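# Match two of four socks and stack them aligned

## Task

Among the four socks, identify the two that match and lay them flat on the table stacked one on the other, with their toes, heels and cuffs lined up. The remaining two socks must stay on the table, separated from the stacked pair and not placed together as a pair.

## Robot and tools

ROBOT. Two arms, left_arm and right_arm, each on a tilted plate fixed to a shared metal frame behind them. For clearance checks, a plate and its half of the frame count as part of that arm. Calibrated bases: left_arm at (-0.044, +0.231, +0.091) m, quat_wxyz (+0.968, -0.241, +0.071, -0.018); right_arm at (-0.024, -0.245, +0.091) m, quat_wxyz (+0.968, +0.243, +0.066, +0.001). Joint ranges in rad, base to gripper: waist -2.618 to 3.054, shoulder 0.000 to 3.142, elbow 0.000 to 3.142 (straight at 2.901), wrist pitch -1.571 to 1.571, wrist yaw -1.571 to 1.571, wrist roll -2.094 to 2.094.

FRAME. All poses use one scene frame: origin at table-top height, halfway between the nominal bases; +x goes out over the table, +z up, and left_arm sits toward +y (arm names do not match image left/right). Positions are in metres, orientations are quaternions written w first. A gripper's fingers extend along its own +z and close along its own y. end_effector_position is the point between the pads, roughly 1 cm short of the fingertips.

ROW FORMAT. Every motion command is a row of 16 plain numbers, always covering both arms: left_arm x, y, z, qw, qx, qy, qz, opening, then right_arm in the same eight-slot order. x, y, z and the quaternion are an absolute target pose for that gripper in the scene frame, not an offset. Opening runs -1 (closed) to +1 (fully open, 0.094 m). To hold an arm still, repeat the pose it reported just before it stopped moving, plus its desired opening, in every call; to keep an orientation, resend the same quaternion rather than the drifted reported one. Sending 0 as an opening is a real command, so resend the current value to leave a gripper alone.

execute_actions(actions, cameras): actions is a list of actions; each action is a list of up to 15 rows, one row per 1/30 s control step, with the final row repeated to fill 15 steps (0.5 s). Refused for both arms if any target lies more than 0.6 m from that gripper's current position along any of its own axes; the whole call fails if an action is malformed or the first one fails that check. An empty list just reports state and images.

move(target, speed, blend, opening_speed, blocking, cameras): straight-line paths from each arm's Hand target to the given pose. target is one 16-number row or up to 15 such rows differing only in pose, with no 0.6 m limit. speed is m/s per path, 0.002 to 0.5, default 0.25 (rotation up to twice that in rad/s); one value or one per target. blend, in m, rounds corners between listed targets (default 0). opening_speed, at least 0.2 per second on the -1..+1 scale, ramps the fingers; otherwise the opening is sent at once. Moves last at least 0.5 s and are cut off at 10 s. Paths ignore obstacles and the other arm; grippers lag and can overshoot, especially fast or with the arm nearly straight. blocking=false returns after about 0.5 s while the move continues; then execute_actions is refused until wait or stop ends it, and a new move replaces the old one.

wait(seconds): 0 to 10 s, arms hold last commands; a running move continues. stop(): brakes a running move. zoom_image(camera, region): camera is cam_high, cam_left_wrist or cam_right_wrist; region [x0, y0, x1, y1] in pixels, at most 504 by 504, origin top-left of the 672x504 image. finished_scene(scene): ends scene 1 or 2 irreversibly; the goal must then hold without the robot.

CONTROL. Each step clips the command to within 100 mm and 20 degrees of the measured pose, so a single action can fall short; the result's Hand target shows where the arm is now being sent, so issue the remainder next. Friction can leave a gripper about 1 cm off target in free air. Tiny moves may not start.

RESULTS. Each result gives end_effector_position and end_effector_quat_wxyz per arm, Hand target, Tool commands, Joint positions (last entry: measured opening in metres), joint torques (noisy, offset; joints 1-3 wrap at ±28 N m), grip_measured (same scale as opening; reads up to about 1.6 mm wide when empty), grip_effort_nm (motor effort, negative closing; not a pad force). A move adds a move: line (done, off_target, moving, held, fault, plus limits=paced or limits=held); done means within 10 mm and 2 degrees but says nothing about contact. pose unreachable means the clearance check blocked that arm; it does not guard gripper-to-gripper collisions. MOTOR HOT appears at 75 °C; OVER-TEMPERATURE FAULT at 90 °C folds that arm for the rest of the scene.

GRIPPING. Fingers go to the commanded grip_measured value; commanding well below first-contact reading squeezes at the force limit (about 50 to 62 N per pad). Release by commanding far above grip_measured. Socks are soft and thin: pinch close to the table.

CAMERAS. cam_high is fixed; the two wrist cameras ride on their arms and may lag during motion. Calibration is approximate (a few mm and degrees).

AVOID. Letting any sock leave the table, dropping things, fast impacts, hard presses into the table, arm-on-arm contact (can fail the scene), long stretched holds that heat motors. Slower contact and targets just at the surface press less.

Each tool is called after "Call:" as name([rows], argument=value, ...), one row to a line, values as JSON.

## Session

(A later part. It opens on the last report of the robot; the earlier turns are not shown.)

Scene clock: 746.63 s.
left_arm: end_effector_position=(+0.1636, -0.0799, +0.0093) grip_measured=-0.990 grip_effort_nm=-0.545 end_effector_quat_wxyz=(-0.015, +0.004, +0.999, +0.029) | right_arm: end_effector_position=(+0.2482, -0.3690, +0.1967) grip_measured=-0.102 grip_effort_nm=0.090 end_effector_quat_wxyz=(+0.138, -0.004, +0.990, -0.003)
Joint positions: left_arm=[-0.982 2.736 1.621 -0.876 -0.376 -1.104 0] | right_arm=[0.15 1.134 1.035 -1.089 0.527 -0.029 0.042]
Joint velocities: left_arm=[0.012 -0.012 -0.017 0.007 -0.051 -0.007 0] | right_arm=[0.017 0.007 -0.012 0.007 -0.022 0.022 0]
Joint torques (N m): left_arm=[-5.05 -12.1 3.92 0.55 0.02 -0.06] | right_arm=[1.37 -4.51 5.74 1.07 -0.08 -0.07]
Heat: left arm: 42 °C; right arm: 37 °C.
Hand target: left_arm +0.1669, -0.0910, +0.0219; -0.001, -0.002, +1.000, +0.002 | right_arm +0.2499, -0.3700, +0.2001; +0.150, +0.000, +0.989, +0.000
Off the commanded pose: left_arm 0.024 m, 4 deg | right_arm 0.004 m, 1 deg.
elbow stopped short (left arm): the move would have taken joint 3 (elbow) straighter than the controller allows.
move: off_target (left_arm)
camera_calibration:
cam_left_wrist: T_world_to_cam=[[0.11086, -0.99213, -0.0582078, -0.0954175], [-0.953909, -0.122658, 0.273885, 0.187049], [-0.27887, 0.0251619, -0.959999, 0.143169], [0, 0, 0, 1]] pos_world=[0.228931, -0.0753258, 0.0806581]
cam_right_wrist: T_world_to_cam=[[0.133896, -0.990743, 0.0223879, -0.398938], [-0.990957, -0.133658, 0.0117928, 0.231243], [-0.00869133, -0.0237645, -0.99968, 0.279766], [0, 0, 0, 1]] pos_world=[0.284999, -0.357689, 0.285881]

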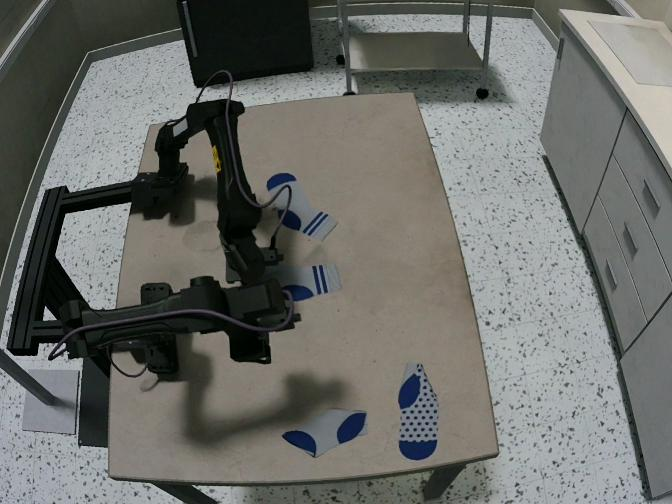

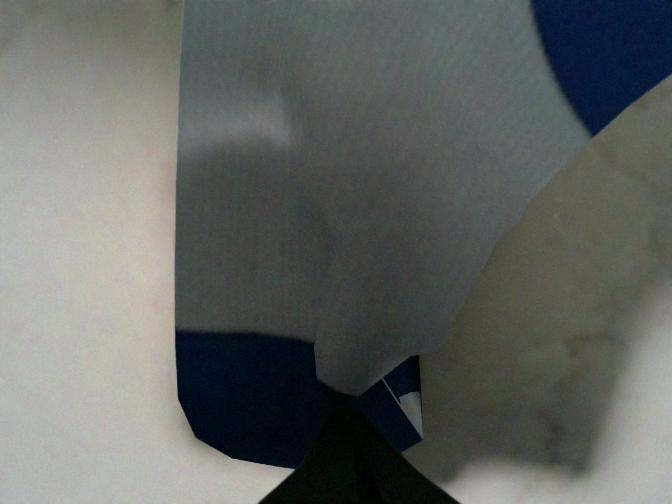

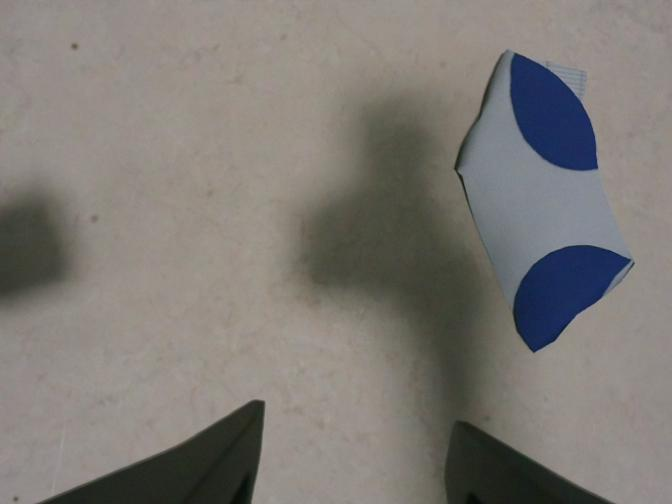

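Call:
move([
  [0.17,-0.09,0.06,0,0,1,0,-1,0.25,-0.37,0.2,0.15,0,0.9887,0,-0.1],
  [0.19,-0.09,0.05,0,0,1,0,-1,0.25,-0.37,0.2,0.15,0,0.9887,0,-0.1],
  [0.23,-0.09,0.012,0,0,1,0,-1,0.25,-0.37,0.2,0.15,0,0.9887,0,-0.1],
], speed=0.08, cameras=["cam_left_wrist"])

Call:
move(target=[0.23,-0.09,0.01,0,0,1,0,-0.2,0.25,-0.37,0.2,0.15,0,0.9887,0,-0.1], opening_speed=1, cameras=[])

Call:
move([
  [0.23,-0.09,0.05,0,0,1,0,-0.2,0.25,-0.37,0.2,0.15,0,0.9887,0,-0.1],
  [0.16,-0.06,0.14,0,0,1,0,-0.2,0.25,-0.37,0.2,0.15,0,0.9887,0,-0.1],
], speed=0.12)

Scene clock: 754.97 s.
left_arm: end_effector_position=(+0.2239, -0.0850, +0.0136) grip_measured=-0.990 grip_effort_nm=-0.540 end_effector_quat_wxyz=(-0.012, +0.001, +1.000, +0.003) | right_arm: end_effector_position=(+0.2482, -0.3690, +0.1967) grip_measured=-0.102 grip_effort_nm=0.090 end_effector_quat_wxyz=(+0.138, -0.004, +0.990, -0.003)
Joint positions: left_arm=[-0.868 2.763 1.784 -0.917 -0.396 -0.975 0] | right_arm=[0.15 1.134 1.035 -1.089 0.527 -0.029 0.042]
Joint velocities: left_arm=[-0.012 -0.007 -0.012 0.022 -0.051 -0.007 -0.001] | right_arm=[-0.007 0.002 -0.002 -0.022 0.081 -0.051 0]
Joint torques (N m): left_arm=[-4.26 -8.7 7.24 0.43 -0.13 0.09] | right_arm=[1.36 -4.51 5.72 1.07 -0.08 -0.07]
Heat: left arm: 45 °C; right arm: 37 °C.
Hand target: left_arm +0.2294, -0.0917, +0.0118; -0.001, +0.000, +1.000, -0.002 | right_arm +0.2499, -0.3701, +0.2001; +0.150, +0.000, +0.989, +0.000
Off the commanded pose: left_arm 0.008 m, 1 deg | right_arm 0.004 m, 1 deg.
move: done
camera_calibration:
cam_left_wrist: T_world_to_cam=[[0.117944, -0.993004, -0.00573586, -0.109251], [-0.95467, -0.114977, 0.274566, 0.243618], [-0.273304, -0.0269074, -0.961551, 0.158592], [0, 0, 0, 1]] pos_world=[0.288804, -0.0762086, 0.0849782]
Images, in order (width x height): cam_left_wrist 672x504.

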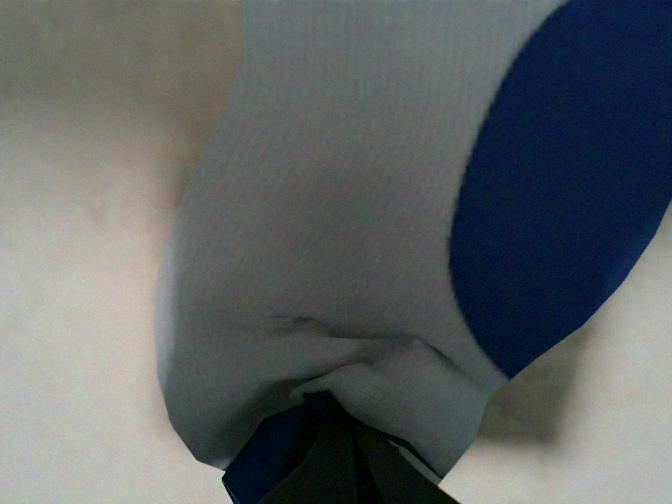

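Scene clock: 756.00 s.
left_arm: end_effector_position=(+0.2253, -0.0856, +0.0135) grip_measured=-0.202 grip_effort_nm=0.100 end_effector_quat_wxyz=(-0.009, +0.001, +1.000, +0.002) | right_arm: end_effector_position=(+0.2482, -0.3690, +0.1967) grip_measured=-0.102 grip_effort_nm=0.090 end_effector_quat_wxyz=(+0.138, -0.004, +0.990, -0.003)
Joint positions: left_arm=[-0.868 2.763 1.784 -0.912 -0.401 -0.973 0.037] | right_arm=[0.15 1.134 1.035 -1.089 0.527 -0.029 0.042]
Joint velocities: left_arm=[0.002 -0.002 -0.007 0.022 -0.037 -0.022 0] | right_arm=[-0.007 -0.012 0.002 0.051 0.007 -0.022 0]
Joint torques (N m): left_arm=[-4.11 -8.72 6.68 0.38 -0.16 0.04] | right_arm=[1.37 -4.51 5.72 1.06 -0.08 -0.07]
Heat: left arm: 45 °C; right arm: 36 °C.
Hand target: left_arm +0.2298, -0.0899, +0.0100; +0.000, +0.000, +1.000, +0.000 | right_arm +0.2499, -0.3701, +0.2001; +0.150, +0.000, +0.989, +0.000
Off the commanded pose: left_arm 0.007 m, 1 deg | right_arm 0.004 m, 1 deg.
move: done
No camera images: "cameras" was empty.

Scene clock: 758.00 s.
left_arm: end_effector_position=(+0.1647, -0.0625, +0.1259) grip_measured=-0.202 grip_effort_nm=0.100 end_effector_quat_wxyz=(-0.004, -0.003, +1.000, +0.009) | right_arm: end_effector_position=(+0.2482, -0.3690, +0.1967) grip_measured=-0.102 grip_effort_nm=0.095 end_effector_quat_wxyz=(+0.138, -0.004, +0.990, -0.003)
Joint positions: left_arm=[-1.066 2.486 1.675 -1.16 -0.346 -1.182 0.037] | right_arm=[0.15 1.134 1.035 -1.089 0.527 -0.029 0.042]
Joint velocities: left_arm=[-0.017 -0.027 0.012 0.037 -0.022 -0.022 -0.001] | right_arm=[-0.002 -0.012 0.007 -0.066 0.066 0.022 0]
Joint torques (N m): left_arm=[-4.52 -11.29 5.01 -0.01 0.05 -0.11] | right_arm=[1.36 -4.51 5.72 1.07 -0.08 -0.07]
Heat: left arm: 45 °C; right arm: 36 °C.
Hand target: left_arm +0.1620, -0.0600, +0.1394; +0.001, -0.001, +1.000, +0.003 | right_arm +0.2499, -0.3701, +0.2001; +0.150, +0.000, +0.989, +0.000
Off the commanded pose: left_arm 0.015 m, 1 deg | right_arm 0.004 m, 1 deg.
move: off_target (left_arm)
camera_calibration:
cam_left_wrist: T_world_to_cam=[[0.124761, -0.992047, -0.0166579, -0.0789258], [-0.95813, -0.124823, 0.257694, 0.160947], [-0.257724, -0.0161898, -0.966083, 0.249733], [0, 0, 0, 1]] pos_world=[0.228417, -0.0541651, 0.198473]
cam_right_wrist: T_world_to_cam=[[0.133705, -0.990768, 0.0223871, -0.398914], [-0.990986, -0.133476, 0.011459, 0.231464], [-0.00836502, -0.0237175, -0.999684, 0.279727], [0, 0, 0, 1]] pos_world=[0.285054, -0.357702, 0.285917]

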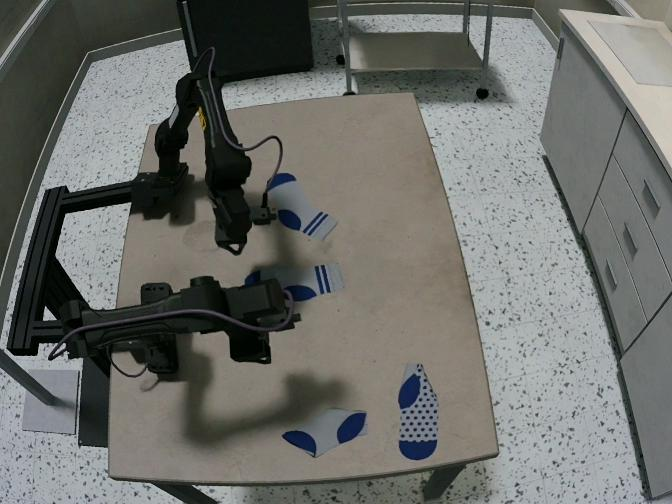

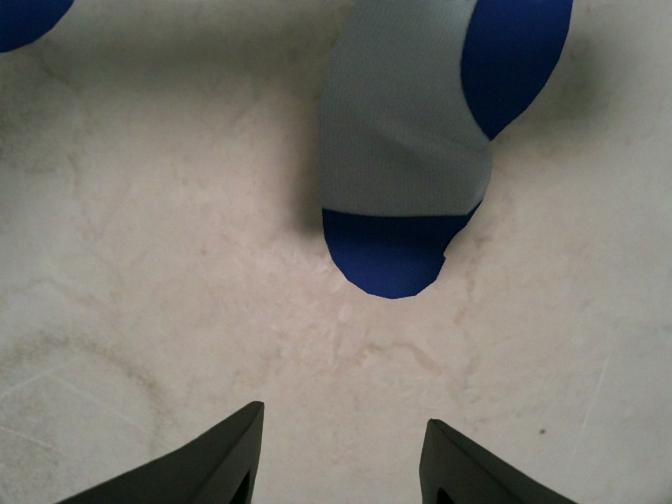

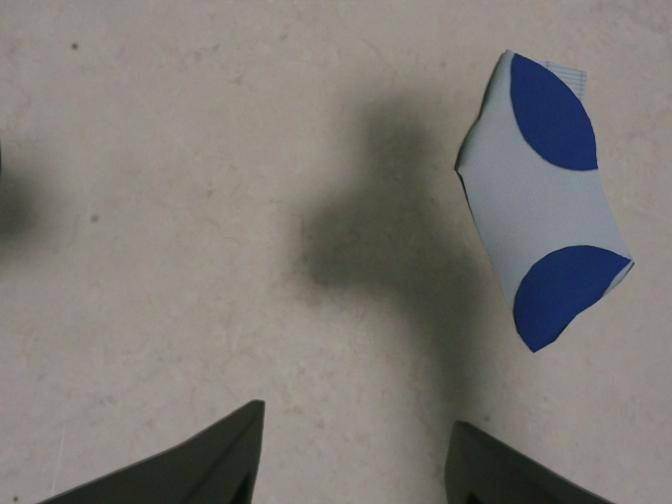

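Call:
move([
  [0.164,-0.088,0.06,0,0.707,0.707,0,0,0.25,-0.37,0.2,0.15,0,0.9887,0,-0.1],
  [0.164,-0.088,-0.01,0,0.707,0.707,0,0,0.25,-0.37,0.2,0.15,0,0.9887,0,-0.1],
], speed=0.12, cameras=["cam_left_wrist"])

Call:
move(target=[0.164,-0.088,-0.01,0,0.707,0.707,0,-1,0.25,-0.37,0.2,0.15,0,0.9887,0,-0.1], opening_speed=1, cameras=["cam_left_wrist"])

Call:
move([
  [0.164,-0.088,0.015,0,0.707,0.707,0,-1,0.25,-0.37,0.2,0.15,0,0.9887,0,-0.1],
  [0.125,-0.088,0.01,0,0.707,0.707,0,-1,0.25,-0.37,0.2,0.15,0,0.9887,0,-0.1],
], speed=0.08, cameras=["cam_left_wrist"])

Call:
move(target=[0.125,-0.088,0.006,0,0.707,0.707,0,-0.1,0.25,-0.37,0.2,0.15,0,0.9887,0,-0.1], opening_speed=1, cameras=["cam_left_wrist"])

Call:
move([
  [0.125,-0.088,0.06,0,0.707,0.707,0,-0.1,0.25,-0.37,0.2,0.15,0,0.9887,0,-0.1],
  [0.14,-0.05,0.14,0,0.707,0.707,0,-0.1,0.25,-0.37,0.2,0.15,0,0.9887,0,-0.1],
], speed=0.1)

Scene clock: 776.17 s.
left_arm: end_effector_position=(+0.1638, -0.0838, +0.0078) grip_measured=-0.002 grip_effort_nm=0.100 end_effector_quat_wxyz=(-0.001, +0.709, +0.705, +0.002) | right_arm: end_effector_position=(+0.2482, -0.3690, +0.1967) grip_measured=-0.102 grip_effort_nm=0.090 end_effector_quat_wxyz=(+0.138, -0.004, +0.990, -0.003)
Joint positions: left_arm=[-0.986 2.699 1.545 -0.773 -0.377 0.485 0.047] | right_arm=[0.15 1.134 1.035 -1.089 0.527 -0.029 0.042]
Joint velocities: left_arm=[0.007 0.007 0.002 0.022 0.051 0.007 0] | right_arm=[0.007 -0.022 -0.007 -0.022 -0.051 0.022 0]
Joint torques (N m): left_arm=[-2.69 -6.98 3.51 0.91 -0.01 0.11] | right_arm=[1.37 -4.49 5.72 1.06 -0.08 -0.07]
Heat: left arm: 44 °C; right arm: 36 °C.
Hand target: left_arm +0.1622, -0.0854, -0.0089; +0.000, +0.707, +0.707, -0.001 | right_arm +0.2499, -0.3701, +0.2001; +0.150, +0.000, +0.989, +0.000
Off the commanded pose: left_arm 0.018 m, 0 deg | right_arm 0.004 m, 1 deg.
move: off_target (left_arm)
camera_calibration:
cam_left_wrist: T_world_to_cam=[[-0.993445, -0.114306, 0.0013275, 0.154627], [-0.110151, 0.960311, 0.256262, 0.13982], [-0.0305671, 0.254436, -0.966606, 0.120516], [0, 0, 0, 1]] pos_world=[0.172698, -0.147259, 0.0804558]
Images, in order (width x height): cam_left_wrist 672x504.

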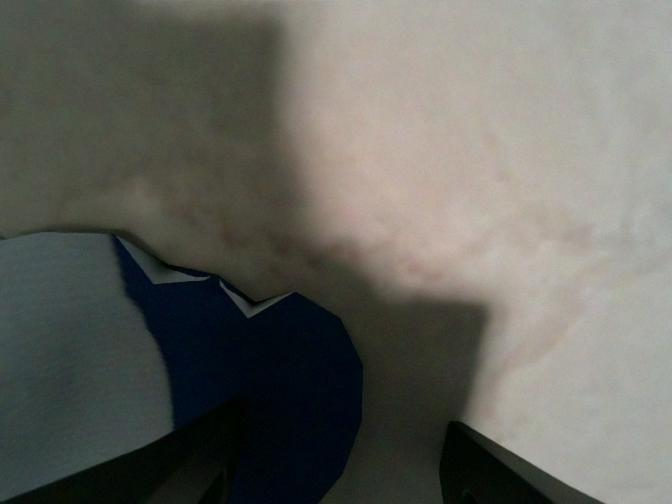

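Scene clock: 777.37 s.
left_arm: end_effector_position=(+0.1766, -0.0882, +0.0077) grip_measured=-0.986 grip_effort_nm=-0.735 end_effector_quat_wxyz=(+0.023, +0.703, +0.711, +0.016) | right_arm: end_effector_position=(+0.2482, -0.3690, +0.1967) grip_measured=-0.102 grip_effort_nm=0.090 end_effector_quat_wxyz=(+0.138, -0.004, +0.990, -0.003)
Joint positions: left_arm=[-0.982 2.699 1.546 -0.73 -0.421 0.489 0.001] | right_arm=[0.15 1.134 1.035 -1.089 0.527 -0.029 0.042]
Joint velocities: left_arm=[-0.012 0.007 0.017 -0.022 -0.037 0.022 0] | right_arm=[0.007 -0.007 -0.027 -0.022 -0.066 -0.022 -0.001]
Joint torques (N m): left_arm=[-2.92 -6.42 4.6 0.41 0.37 0.05] | right_arm=[1.37 -4.51 5.74 1.07 -0.08 -0.07]
Heat: left arm: 44 °C; right arm: 36 °C.
Hand target: left_arm +0.1636, -0.0871, -0.0091; +0.000, +0.707, +0.707, +0.000 | right_arm +0.2499, -0.3701, +0.2001; +0.150, +0.000, +0.989, +0.000
Off the commanded pose: left_arm 0.022 m, 3 deg | right_arm 0.004 m, 1 deg.
move: off_target (left_arm)
camera_calibration:
cam_left_wrist: T_world_to_cam=[[-0.990068, -0.130512, -0.0522625, 0.165228], [-0.139231, 0.961758, 0.235873, 0.150947], [0.0194796, 0.240806, -0.970378, 0.111909], [0, 0, 0, 1]] pos_world=[0.182424, -0.150559, 0.0816254]
Images, in order (width x height): cam_left_wrist 672x504.

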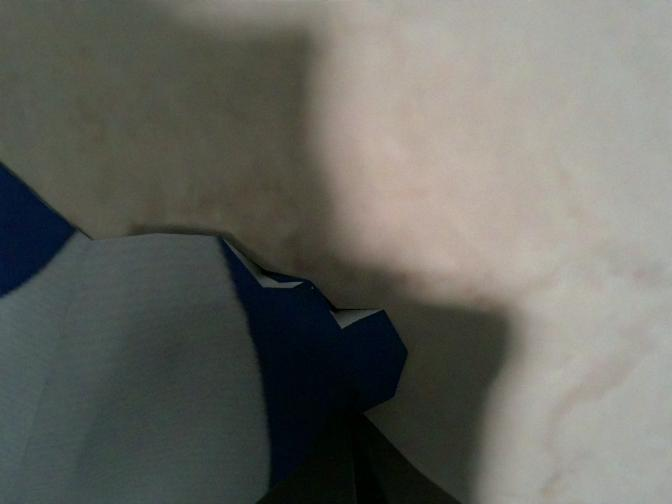

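Scene clock: 778.80 s.
left_arm: end_effector_position=(+0.1353, -0.0853, +0.0080) grip_measured=-0.987 grip_effort_nm=-0.725 end_effector_quat_wxyz=(+0.003, +0.706, +0.708, +0.018) | right_arm: end_effector_position=(+0.2482, -0.3690, +0.1967) grip_measured=-0.102 grip_effort_nm=0.090 end_effector_quat_wxyz=(+0.138, -0.004, +0.990, -0.003)
Joint positions: left_arm=[-1.066 2.698 1.488 -0.751 -0.382 0.395 0.001] | right_arm=[0.15 1.134 1.035 -1.089 0.527 -0.029 0.042]
Joint velocities: left_arm=[-0.002 -0.012 0.002 -0.007 -0.007 -0.022 0] | right_arm=[-0.012 -0.002 0.002 -0.066 0.022 0.007 -0.001]
Joint torques (N m): left_arm=[-4.01 -10.28 2.84 0.37 0.34 -0.08] | right_arm=[1.37 -4.51 5.75 1.06 -0.08 -0.07]
Heat: left arm: 44 °C; right arm: 36 °C.
Hand target: left_arm +0.1258, -0.0866, +0.0102; -0.001, +0.707, +0.707, +0.002 | right_arm +0.2499, -0.3701, +0.2001; +0.150, +0.000, +0.989, +0.000
Off the commanded pose: left_arm 0.011 m, 2 deg | right_arm 0.004 m, 1 deg.
move: off_target (left_arm)
camera_calibration:
cam_left_wrist: T_world_to_cam=[[-0.992158, -0.121261, -0.030289, 0.125608], [-0.124928, 0.954708, 0.270048, 0.139513], [-0.00382917, 0.271714, -0.96237, 0.118036], [0, 0, 0, 1]] pos_world=[0.142504, -0.150035, 0.0797237]
Images, in order (width x height): cam_left_wrist 672x504.

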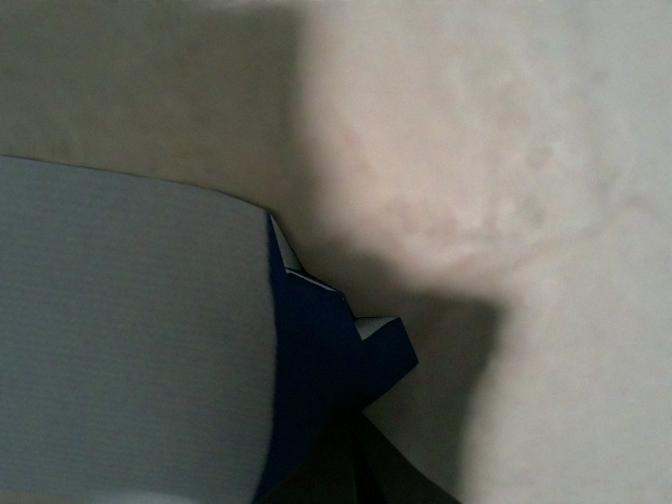

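Scene clock: 779.93 s.
left_arm: end_effector_position=(+0.1231, -0.0866, +0.0080) grip_measured=-0.103 grip_effort_nm=0.125 end_effector_quat_wxyz=(-0.010, +0.710, +0.704, -0.002) | right_arm: end_effector_position=(+0.2482, -0.3690, +0.1967) grip_measured=-0.102 grip_effort_nm=0.090 end_effector_quat_wxyz=(+0.138, -0.004, +0.990, -0.003)
Joint positions: left_arm=[-1.074 2.697 1.481 -0.757 -0.332 0.395 0.042] | right_arm=[0.15 1.134 1.035 -1.089 0.527 -0.029 0.042]
Joint velocities: left_arm=[-0.022 -0.017 -0.002 0.007 0.022 -0.037 0] | right_arm=[0.012 0.027 0.007 -0.066 -0.022 0.007 0]
Joint torques (N m): left_arm=[-3.3 -9.46 3.36 0.61 -0.11 -0.05] | right_arm=[1.37 -4.51 5.74 1.06 -0.08 -0.07]
Heat: left arm: 44 °C; right arm: 36 °C.
Hand target: left_arm +0.1249, -0.0878, +0.0062; +0.000, +0.707, +0.707, +0.000 | right_arm +0.2499, -0.3701, +0.2001; +0.150, +0.000, +0.989, +0.000
Off the commanded pose: left_arm 0.003 m, 1 deg | right_arm 0.004 m, 1 deg.
move: done
camera_calibration:
cam_left_wrist: T_world_to_cam=[[-0.993616, -0.111381, 0.0179571, 0.113985], [-0.102644, 0.958532, 0.265858, 0.136851], [-0.0468241, 0.262318, -0.963845, 0.12281], [0, 0, 0, 1]] pos_world=[0.133054, -0.150695, 0.0799395]
Images, in order (width x height): cam_left_wrist 672x504.

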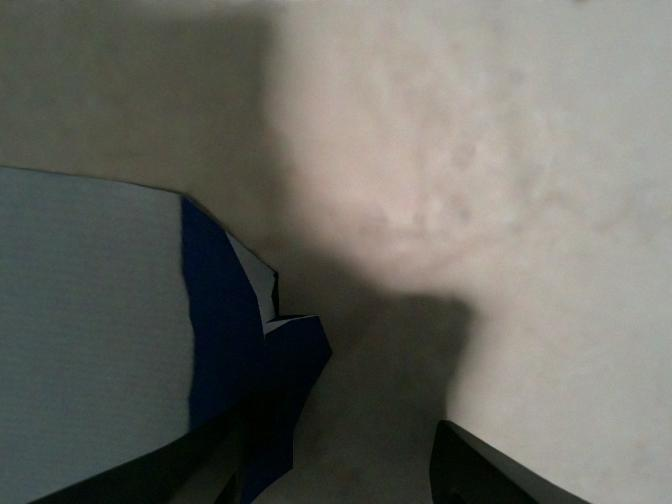

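Scene clock: 782.10 s.
left_arm: end_effector_position=(+0.1397, -0.0459, +0.1205) grip_measured=-0.102 grip_effort_nm=0.100 end_effector_quat_wxyz=(-0.021, +0.708, +0.706, +0.009) | right_arm: end_effector_position=(+0.2482, -0.3690, +0.1967) grip_measured=-0.102 grip_effort_nm=0.090 end_effector_quat_wxyz=(+0.138, -0.004, +0.990, -0.003)
Joint positions: left_arm=[-1.101 2.429 1.543 -1.125 -0.332 0.354 0.042] | right_arm=[0.15 1.134 1.035 -1.089 0.527 -0.029 0.042]
Joint velocities: left_arm=[-0.007 -0.022 0.002 -0.051 -0.037 -0.007 0] | right_arm=[0.007 -0.002 0.007 -0.007 -0.022 -0.022 0]
Joint torques (N m): left_arm=[-4.51 -10.73 7.73 0.07 0.05 -0.08] | right_arm=[1.37 -4.51 5.74 1.06 -0.08 -0.07]
Heat: left arm: 44 °C; right arm: 36 °C.
Hand target: left_arm +0.1410, -0.0520, +0.1394; +0.000, +0.707, +0.707, +0.000 | right_arm +0.2499, -0.3701, +0.2001; +0.150, +0.000, +0.989, +0.000
Off the commanded pose: left_arm 0.020 m, 3 deg | right_arm 0.004 m, 1 deg.
move: off_target (left_arm)
camera_calibration:
cam_left_wrist: T_world_to_cam=[[-0.993109, -0.116335, 0.0141551, 0.133226], [-0.107038, 0.949595, 0.294639, 0.0663906], [-0.0477184, 0.291094, -0.955504, 0.221827], [0, 0, 0, 1]] pos_world=[0.15, -0.112118, 0.190509]
cam_right_wrist: T_world_to_cam=[[0.133705, -0.990768, 0.0223871, -0.398914], [-0.990986, -0.133476, 0.011459, 0.231464], [-0.00836502, -0.0237175, -0.999684, 0.279727], [0, 0, 0, 1]] pos_world=[0.285054, -0.357702, 0.285917]

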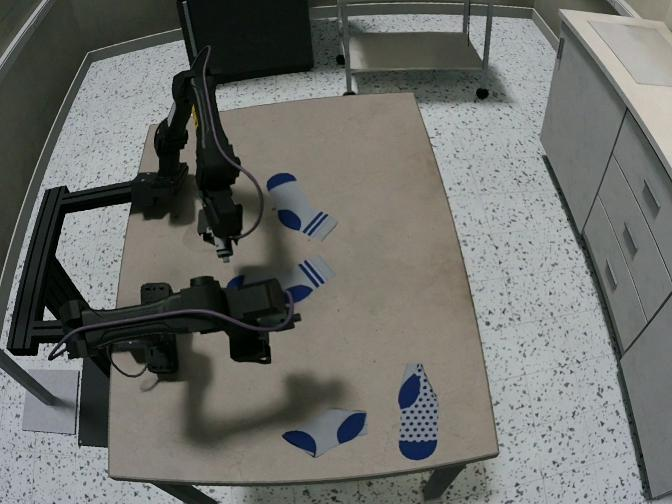

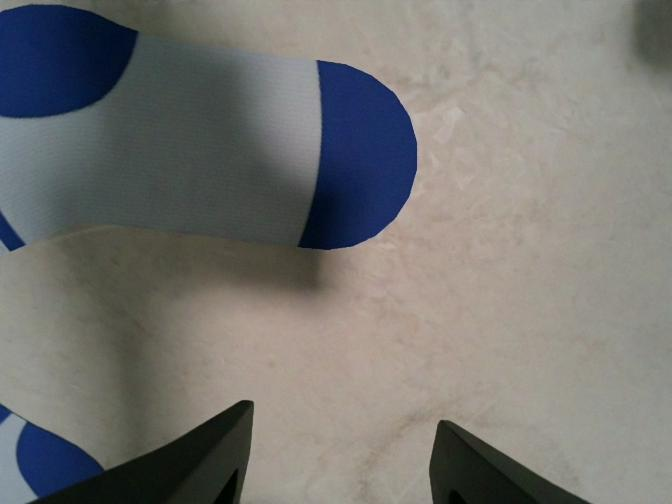

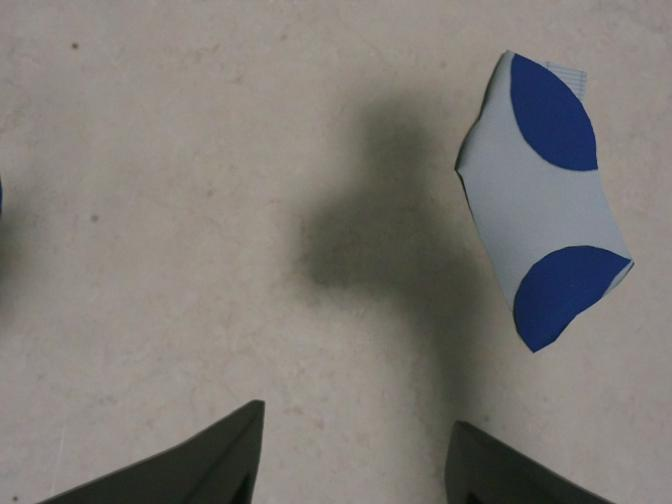

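Call:
move([
  [0.16,-0.04,0.14,0,0,1,0,-0.3,0.36,-0.13,0.13,0,-0.766,0.643,0,0],
], speed=0.2)

Scene clock: 796.63 s.
left_arm: end_effector_position=(+0.1499, -0.0411, +0.1230) grip_measured=-0.298 grip_effort_nm=-0.125 end_effector_quat_wxyz=(-0.013, +0.012, +1.000, +0.015) | right_arm: end_effector_position=(+0.3636, -0.1347, +0.1270) grip_measured=-0.002 grip_effort_nm=0.090 end_effector_quat_wxyz=(-0.007, +0.757, -0.654, +0.004)
Joint positions: left_arm=[-1.071 2.41 1.543 -1.126 -0.332 -1.164 0.033] | right_arm=[0.525 2.23 1.698 -1.163 0.493 -1.162 0.047]
Joint velocities: left_arm=[0.002 -0.022 0.012 0.022 0.081 0.007 -0.001] | right_arm=[-0.022 -0.022 -0.007 -0.066 0.022 -0.037 -0.001]
Joint torques (N m): left_arm=[-3.02 -11.21 6.93 0.05 -0.14 -0.16] | right_arm=[7.17 -8.84 7.46 0.17 -0.05 -0.09]
Heat: left arm: 45 °C; right arm: 36 °C.
Hand target: left_arm +0.1596, -0.0407, +0.1395; +0.000, +0.000, +1.000, -0.001 | right_arm +0.3617, -0.1262, +0.1291; -0.005, +0.767, -0.641, +0.001
Off the commanded pose: left_arm 0.020 m, 3 deg | right_arm 0.007 m, 2 deg.
move: off_target (left_arm)
camera_calibration:
cam_left_wrist: T_world_to_cam=[[0.095688, -0.994955, -0.0301452, -0.0500866], [-0.956397, -0.100291, 0.27431, 0.148907], [-0.27595, 0.00258259, -0.961169, 0.246304], [0, 0, 0, 1]] pos_world=[0.215175, -0.035536, 0.194383]
cam_right_wrist: T_world_to_cam=[[0.963185, 0.268796, -0.00474768, -0.309129], [0.259306, -0.924229, 0.280286, -0.217449], [0.0709519, -0.271199, -0.959905, 0.149326], [0, 0, 0, 1]] pos_world=[0.34354, -0.0773826, 0.202819]

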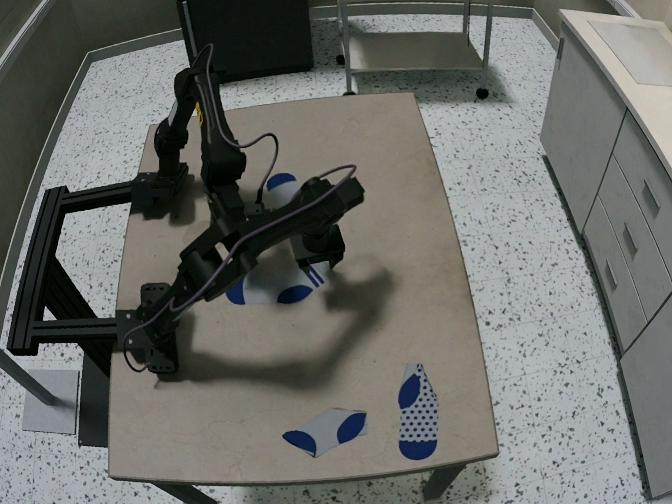

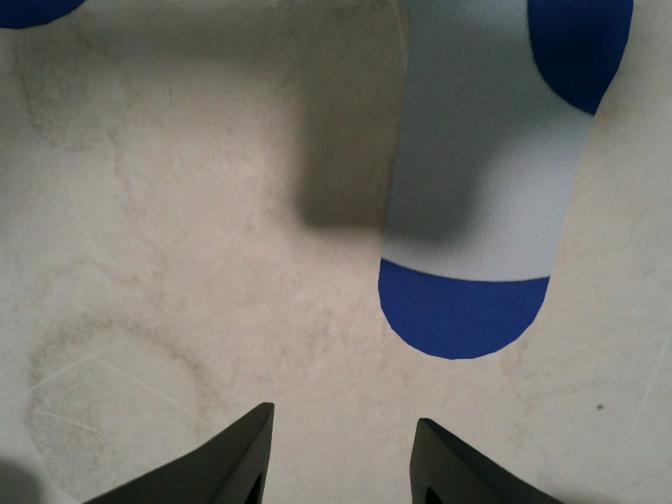

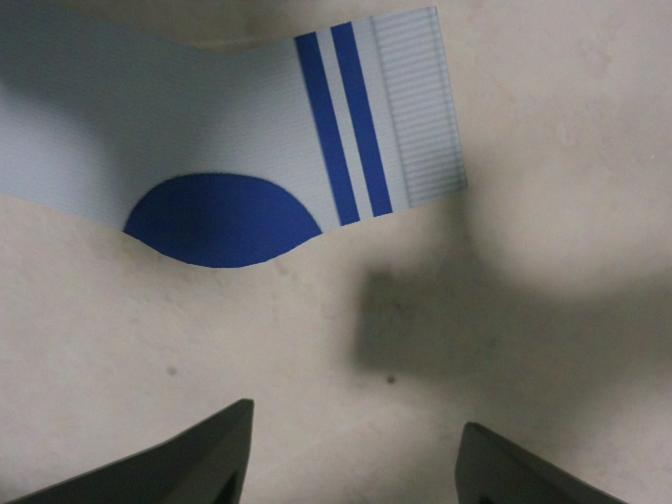

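Call:
move([
  [0.127,-0.105,0.05,0,0,1,0,-0.3,0.375,-0.055,0.06,0,-0.866,0.5,0,0],
  [0.127,-0.105,-0.01,0,0,1,0,-0.3,0.375,-0.055,-0.018,0,-0.866,0.5,0,0],
], speed=0.1)

Scene clock: 804.20 s.
left_arm: end_effector_position=(+0.1252, -0.1020, +0.0075) grip_measured=-0.298 grip_effort_nm=-0.125 end_effector_quat_wxyz=(-0.005, +0.002, +1.000, -0.001) | right_arm: end_effector_position=(+0.3831, -0.0583, +0.0176) grip_measured=-0.002 grip_effort_nm=0.071 end_effector_quat_wxyz=(-0.009, +0.867, -0.499, +0.006)
Joint positions: left_arm=[-1.084 2.737 1.548 -0.77 -0.33 -1.185 0.033] | right_arm=[0.517 2.593 1.809 -0.901 0.494 -1.554 0.047]
Joint velocities: left_arm=[-0.012 0.007 -0.002 -0.066 -0.007 -0.007 0] | right_arm=[-0.007 -0.002 -0.007 0.022 -0.051 -0.007 0.001]
Joint torques (N m): left_arm=[-2.43 -7.04 3.52 0.87 -0.18 0.07] | right_arm=[4.6 -8.23 2.51 1.36 0.01 -0.11]
Heat: left arm: 46 °C; right arm: 37 °C.
Hand target: left_arm +0.1255, -0.1017, -0.0095; +0.000, +0.000, +1.000, +0.001 | right_arm +0.3735, -0.0558, -0.0165; +0.002, +0.866, -0.500, -0.001
Off the commanded pose: left_arm 0.018 m, 1 deg | right_arm 0.037 m, 1 deg.
move: off_target (left_arm, right_arm)
camera_calibration:
cam_left_wrist: T_world_to_cam=[[0.115516, -0.993302, 0.00264275, -0.114289], [-0.958766, -0.110804, 0.261706, 0.150176], [-0.25966, -0.0327651, -0.965144, 0.12306], [0, 0, 0, 1]] pos_world=[0.18914, -0.0928518, 0.0797707]
cam_right_wrist: T_world_to_cam=[[0.794661, 0.607054, 0.0000366303, -0.264776], [0.58153, -0.761266, 0.286873, -0.235263], [0.174175, -0.227945, -0.957969, 0.0266106], [0, 0, 0, 1]] pos_world=[0.342585, -0.0122989, 0.0929924]

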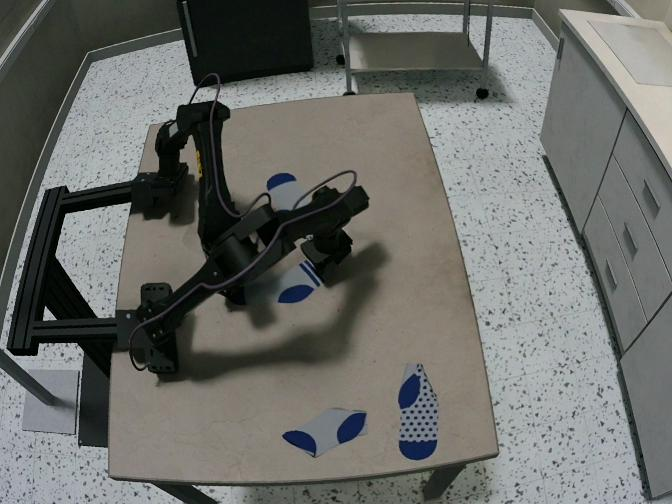

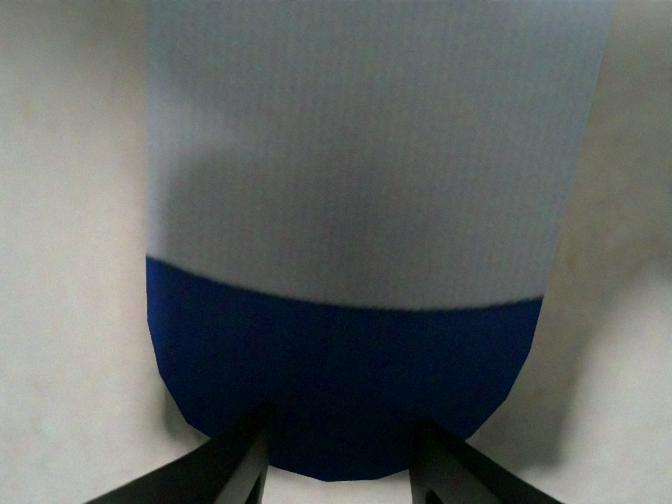

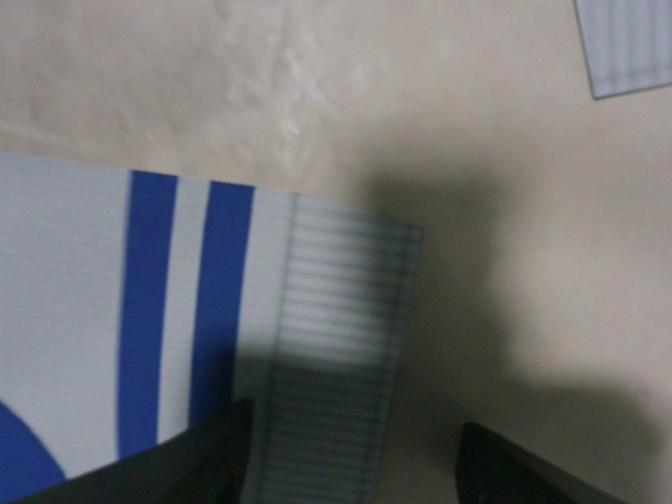

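Call:
move(target=[0.127,-0.105,-0.01,0,0,1,0,-0.3,0.368,-0.059,-0.018,0,-0.866,0.5,0,0], speed=0.1, cameras=["cam_right_wrist"])

Call:
move(target=[0.127,-0.105,-0.01,0,0,1,0,-1,0.368,-0.059,-0.018,0,-0.866,0.5,0,-1], opening_speed=1, cameras=["cam_right_wrist","cam_left_wrist"])

Call:
move(target=[0.127,-0.105,0.06,0,0,1,0,-1,0.37,-0.057,0.07,0,-0.866,0.5,0,-1], speed=0.1)

Scene clock: 808.50 s.
left_arm: end_effector_position=(+0.1252, -0.1020, +0.0075) grip_measured=-0.298 grip_effort_nm=-0.125 end_effector_quat_wxyz=(-0.005, +0.002, +1.000, -0.001) | right_arm: end_effector_position=(+0.3825, -0.0588, +0.0179) grip_measured=-0.002 grip_effort_nm=0.071 end_effector_quat_wxyz=(-0.019, +0.864, -0.503, +0.012)
Joint positions: left_arm=[-1.084 2.737 1.548 -0.77 -0.33 -1.184 0.033] | right_arm=[0.517 2.566 1.759 -0.85 0.494 -1.557 0.047]
Joint velocities: left_arm=[-0.017 -0.012 0.002 -0.022 0.081 -0.051 0.001] | right_arm=[-0.012 0.007 -0.012 -0.037 -0.007 -0.066 0.001]
Joint torques (N m): left_arm=[-2.43 -6.53 4.78 0.82 -0.12 0.06] | right_arm=[4.52 -8.43 1.98 1.15 0.01 -0.07]
Heat: left arm: 45 °C; right arm: 37 °C.
Hand target: left_arm +0.1264, -0.1040, -0.0093; +0.000, +0.000, +1.000, +0.000 | right_arm +0.3666, -0.0601, -0.0159; +0.001, +0.866, -0.500, +0.000
Off the commanded pose: left_arm 0.018 m, 1 deg | right_arm 0.039 m, 3 deg.
move: off_target (left_arm, right_arm)
camera_calibration:
cam_right_wrist: T_world_to_cam=[[0.800414, 0.598956, 0.0242627, -0.267131], [0.567845, -0.770564, 0.289453, -0.230675], [0.192065, -0.217905, -0.956885, 0.0206358], [0, 0, 0, 1]] pos_world=[0.34084, -0.0132537, 0.0929969]
Images, in order (width x height): cam_right_wrist 672x504.

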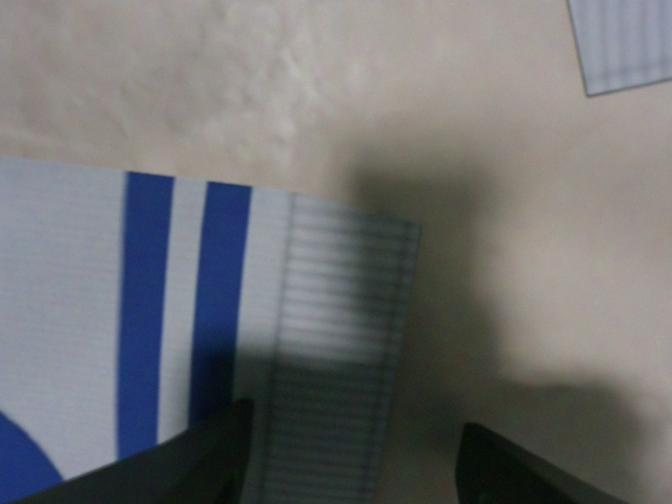

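Scene clock: 809.70 s.
left_arm: end_effector_position=(+0.1273, -0.1039, +0.0076) grip_measured=-0.992 grip_effort_nm=-0.408 end_effector_quat_wxyz=(+0.000, +0.001, +1.000, -0.004) | right_arm: end_effector_position=(+0.3744, -0.0633, +0.0175) grip_measured=-0.981 grip_effort_nm=-0.965 end_effector_quat_wxyz=(-0.007, +0.868, -0.496, +0.005)
Joint positions: left_arm=[-1.084 2.737 1.548 -0.76 -0.336 -1.183 0] | right_arm=[0.517 2.559 1.746 -0.877 0.494 -1.557 0.001]
Joint velocities: left_arm=[-0.007 0.007 -0.012 -0.007 0.007 -0.037 -0.001] | right_arm=[-0.012 0.002 -0.002 -0.007 -0.037 -0.037 -0.003]
Joint torques (N m): left_arm=[-2.41 -6.64 4.88 0.71 -0.09 0.07] | right_arm=[4.4 -7.92 2.48 1.43 0.01 -0.08]
Heat: left arm: 45 °C; right arm: 37 °C.
Hand target: left_arm +0.1265, -0.1041, -0.0094; +0.000, +0.000, +1.000, +0.000 | right_arm +0.3661, -0.0605, -0.0162; +0.001, +0.866, -0.500, +0.000
Off the commanded pose: left_arm 0.018 m, 1 deg | right_arm 0.036 m, 1 deg.
move: off_target (left_arm, right_arm)
camera_calibration:
cam_left_wrist: T_world_to_cam=[[0.117106, -0.993062, 0.0106552, -0.116724], [-0.961101, -0.110621, 0.253077, 0.152306], [-0.250143, -0.0398775, -0.967387, 0.121672], [0, 0, 0, 1]] pos_world=[0.190485, -0.0942136, 0.0804021]
cam_right_wrist: T_world_to_cam=[[0.790745, 0.612128, -0.00469722, -0.252982], [0.587459, -0.756677, 0.286934, -0.235899], [0.172086, -0.229651, -0.957939, 0.0275809], [0, 0, 0, 1]] pos_world=[0.333879, -0.017308, 0.0929201]
Images, in order (width x height): cam_left_wrist 672x504, cam_right_wrist 672x504.

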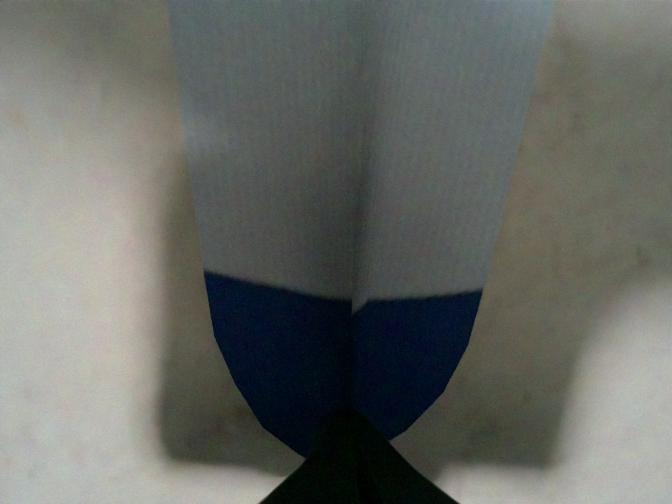

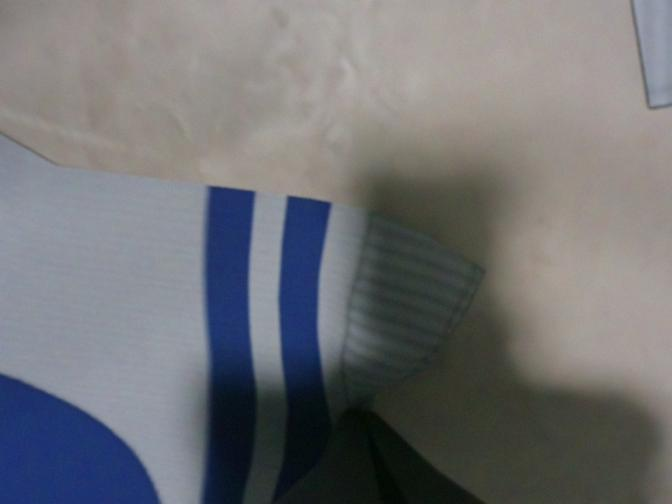

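Scene clock: 811.33 s.
left_arm: end_effector_position=(+0.1240, -0.0966, +0.0375) grip_measured=-0.993 grip_effort_nm=-0.413 end_effector_quat_wxyz=(-0.011, +0.001, +1.000, +0.020) | right_arm: end_effector_position=(+0.3636, -0.0608, +0.0501) grip_measured=-0.982 grip_effort_nm=-0.955 end_effector_quat_wxyz=(+0.017, +0.868, -0.496, -0.003)
Joint positions: left_arm=[-1.109 2.705 1.616 -0.925 -0.324 -1.226 0] | right_arm=[0.569 2.55 1.833 -1.056 0.491 -1.472 0.001]
Joint velocities: left_arm=[-0.007 0.007 0.007 -0.007 -0.007 -0.007 0] | right_arm=[-0.007 -0.027 -0.002 0.022 -0.007 0.007 0]
Joint torques (N m): left_arm=[-4.57 -12.59 7.24 0.03 -0.03 -0.08] | right_arm=[7.65 -15.13 6.97 0.04 -0.12 0.08]
Heat: left arm: 45 °C; right arm: 37 °C.
Hand target: left_arm +0.1273, -0.1054, +0.0592; +0.000, +0.000, +1.000, +0.000 | right_arm +0.3692, -0.0570, +0.0698; -0.001, +0.866, -0.500, +0.000
Off the commanded pose: left_arm 0.024 m, 3 deg | right_arm 0.021 m, 2 deg.
move: off_target (left_arm, right_arm)
camera_calibration:
cam_left_wrist: T_world_to_cam=[[0.117226, -0.992261, -0.0409492, -0.107363], [-0.955431, -0.123933, 0.267941, 0.139804], [-0.270942, 0.00771442, -0.962565, 0.157111], [0, 0, 0, 1]] pos_world=[0.188727, -0.0904177, 0.109374]
cam_right_wrist: T_world_to_cam=[[0.789807, 0.610952, -0.0542492, -0.243126], [0.598195, -0.747723, 0.288223, -0.240457], [0.135527, -0.260092, -0.956025, 0.0725467], [0, 0, 0, 1]] pos_world=[0.326031, -0.0123882, 0.125472]

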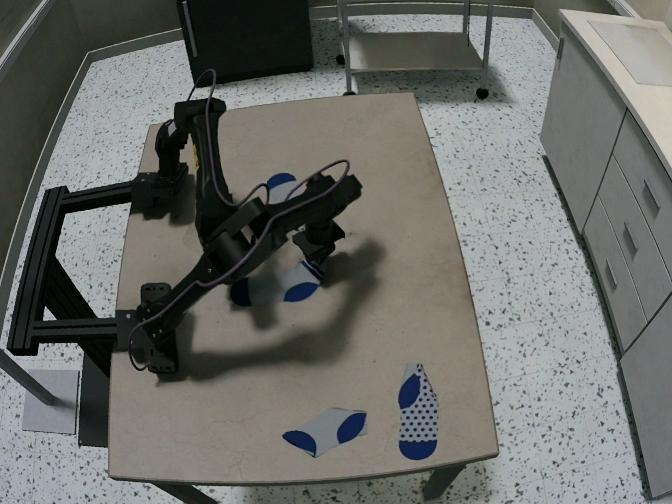

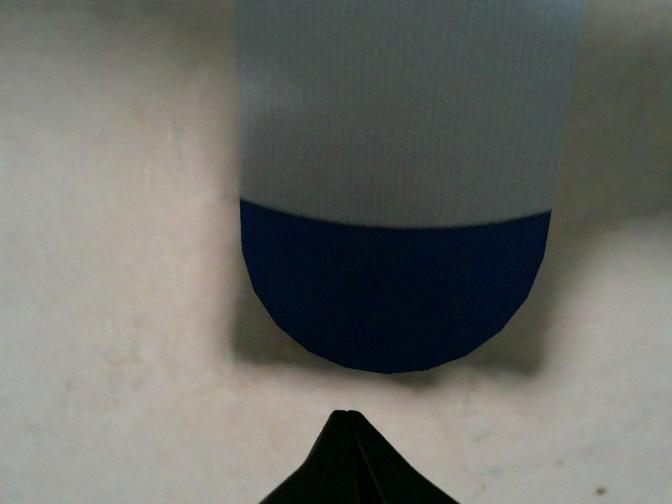

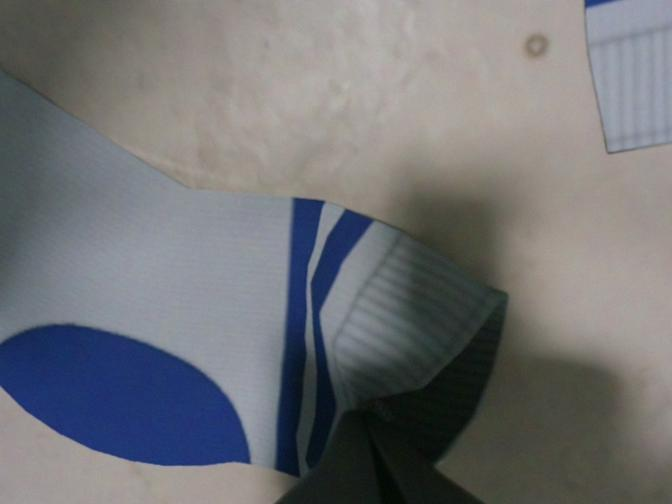

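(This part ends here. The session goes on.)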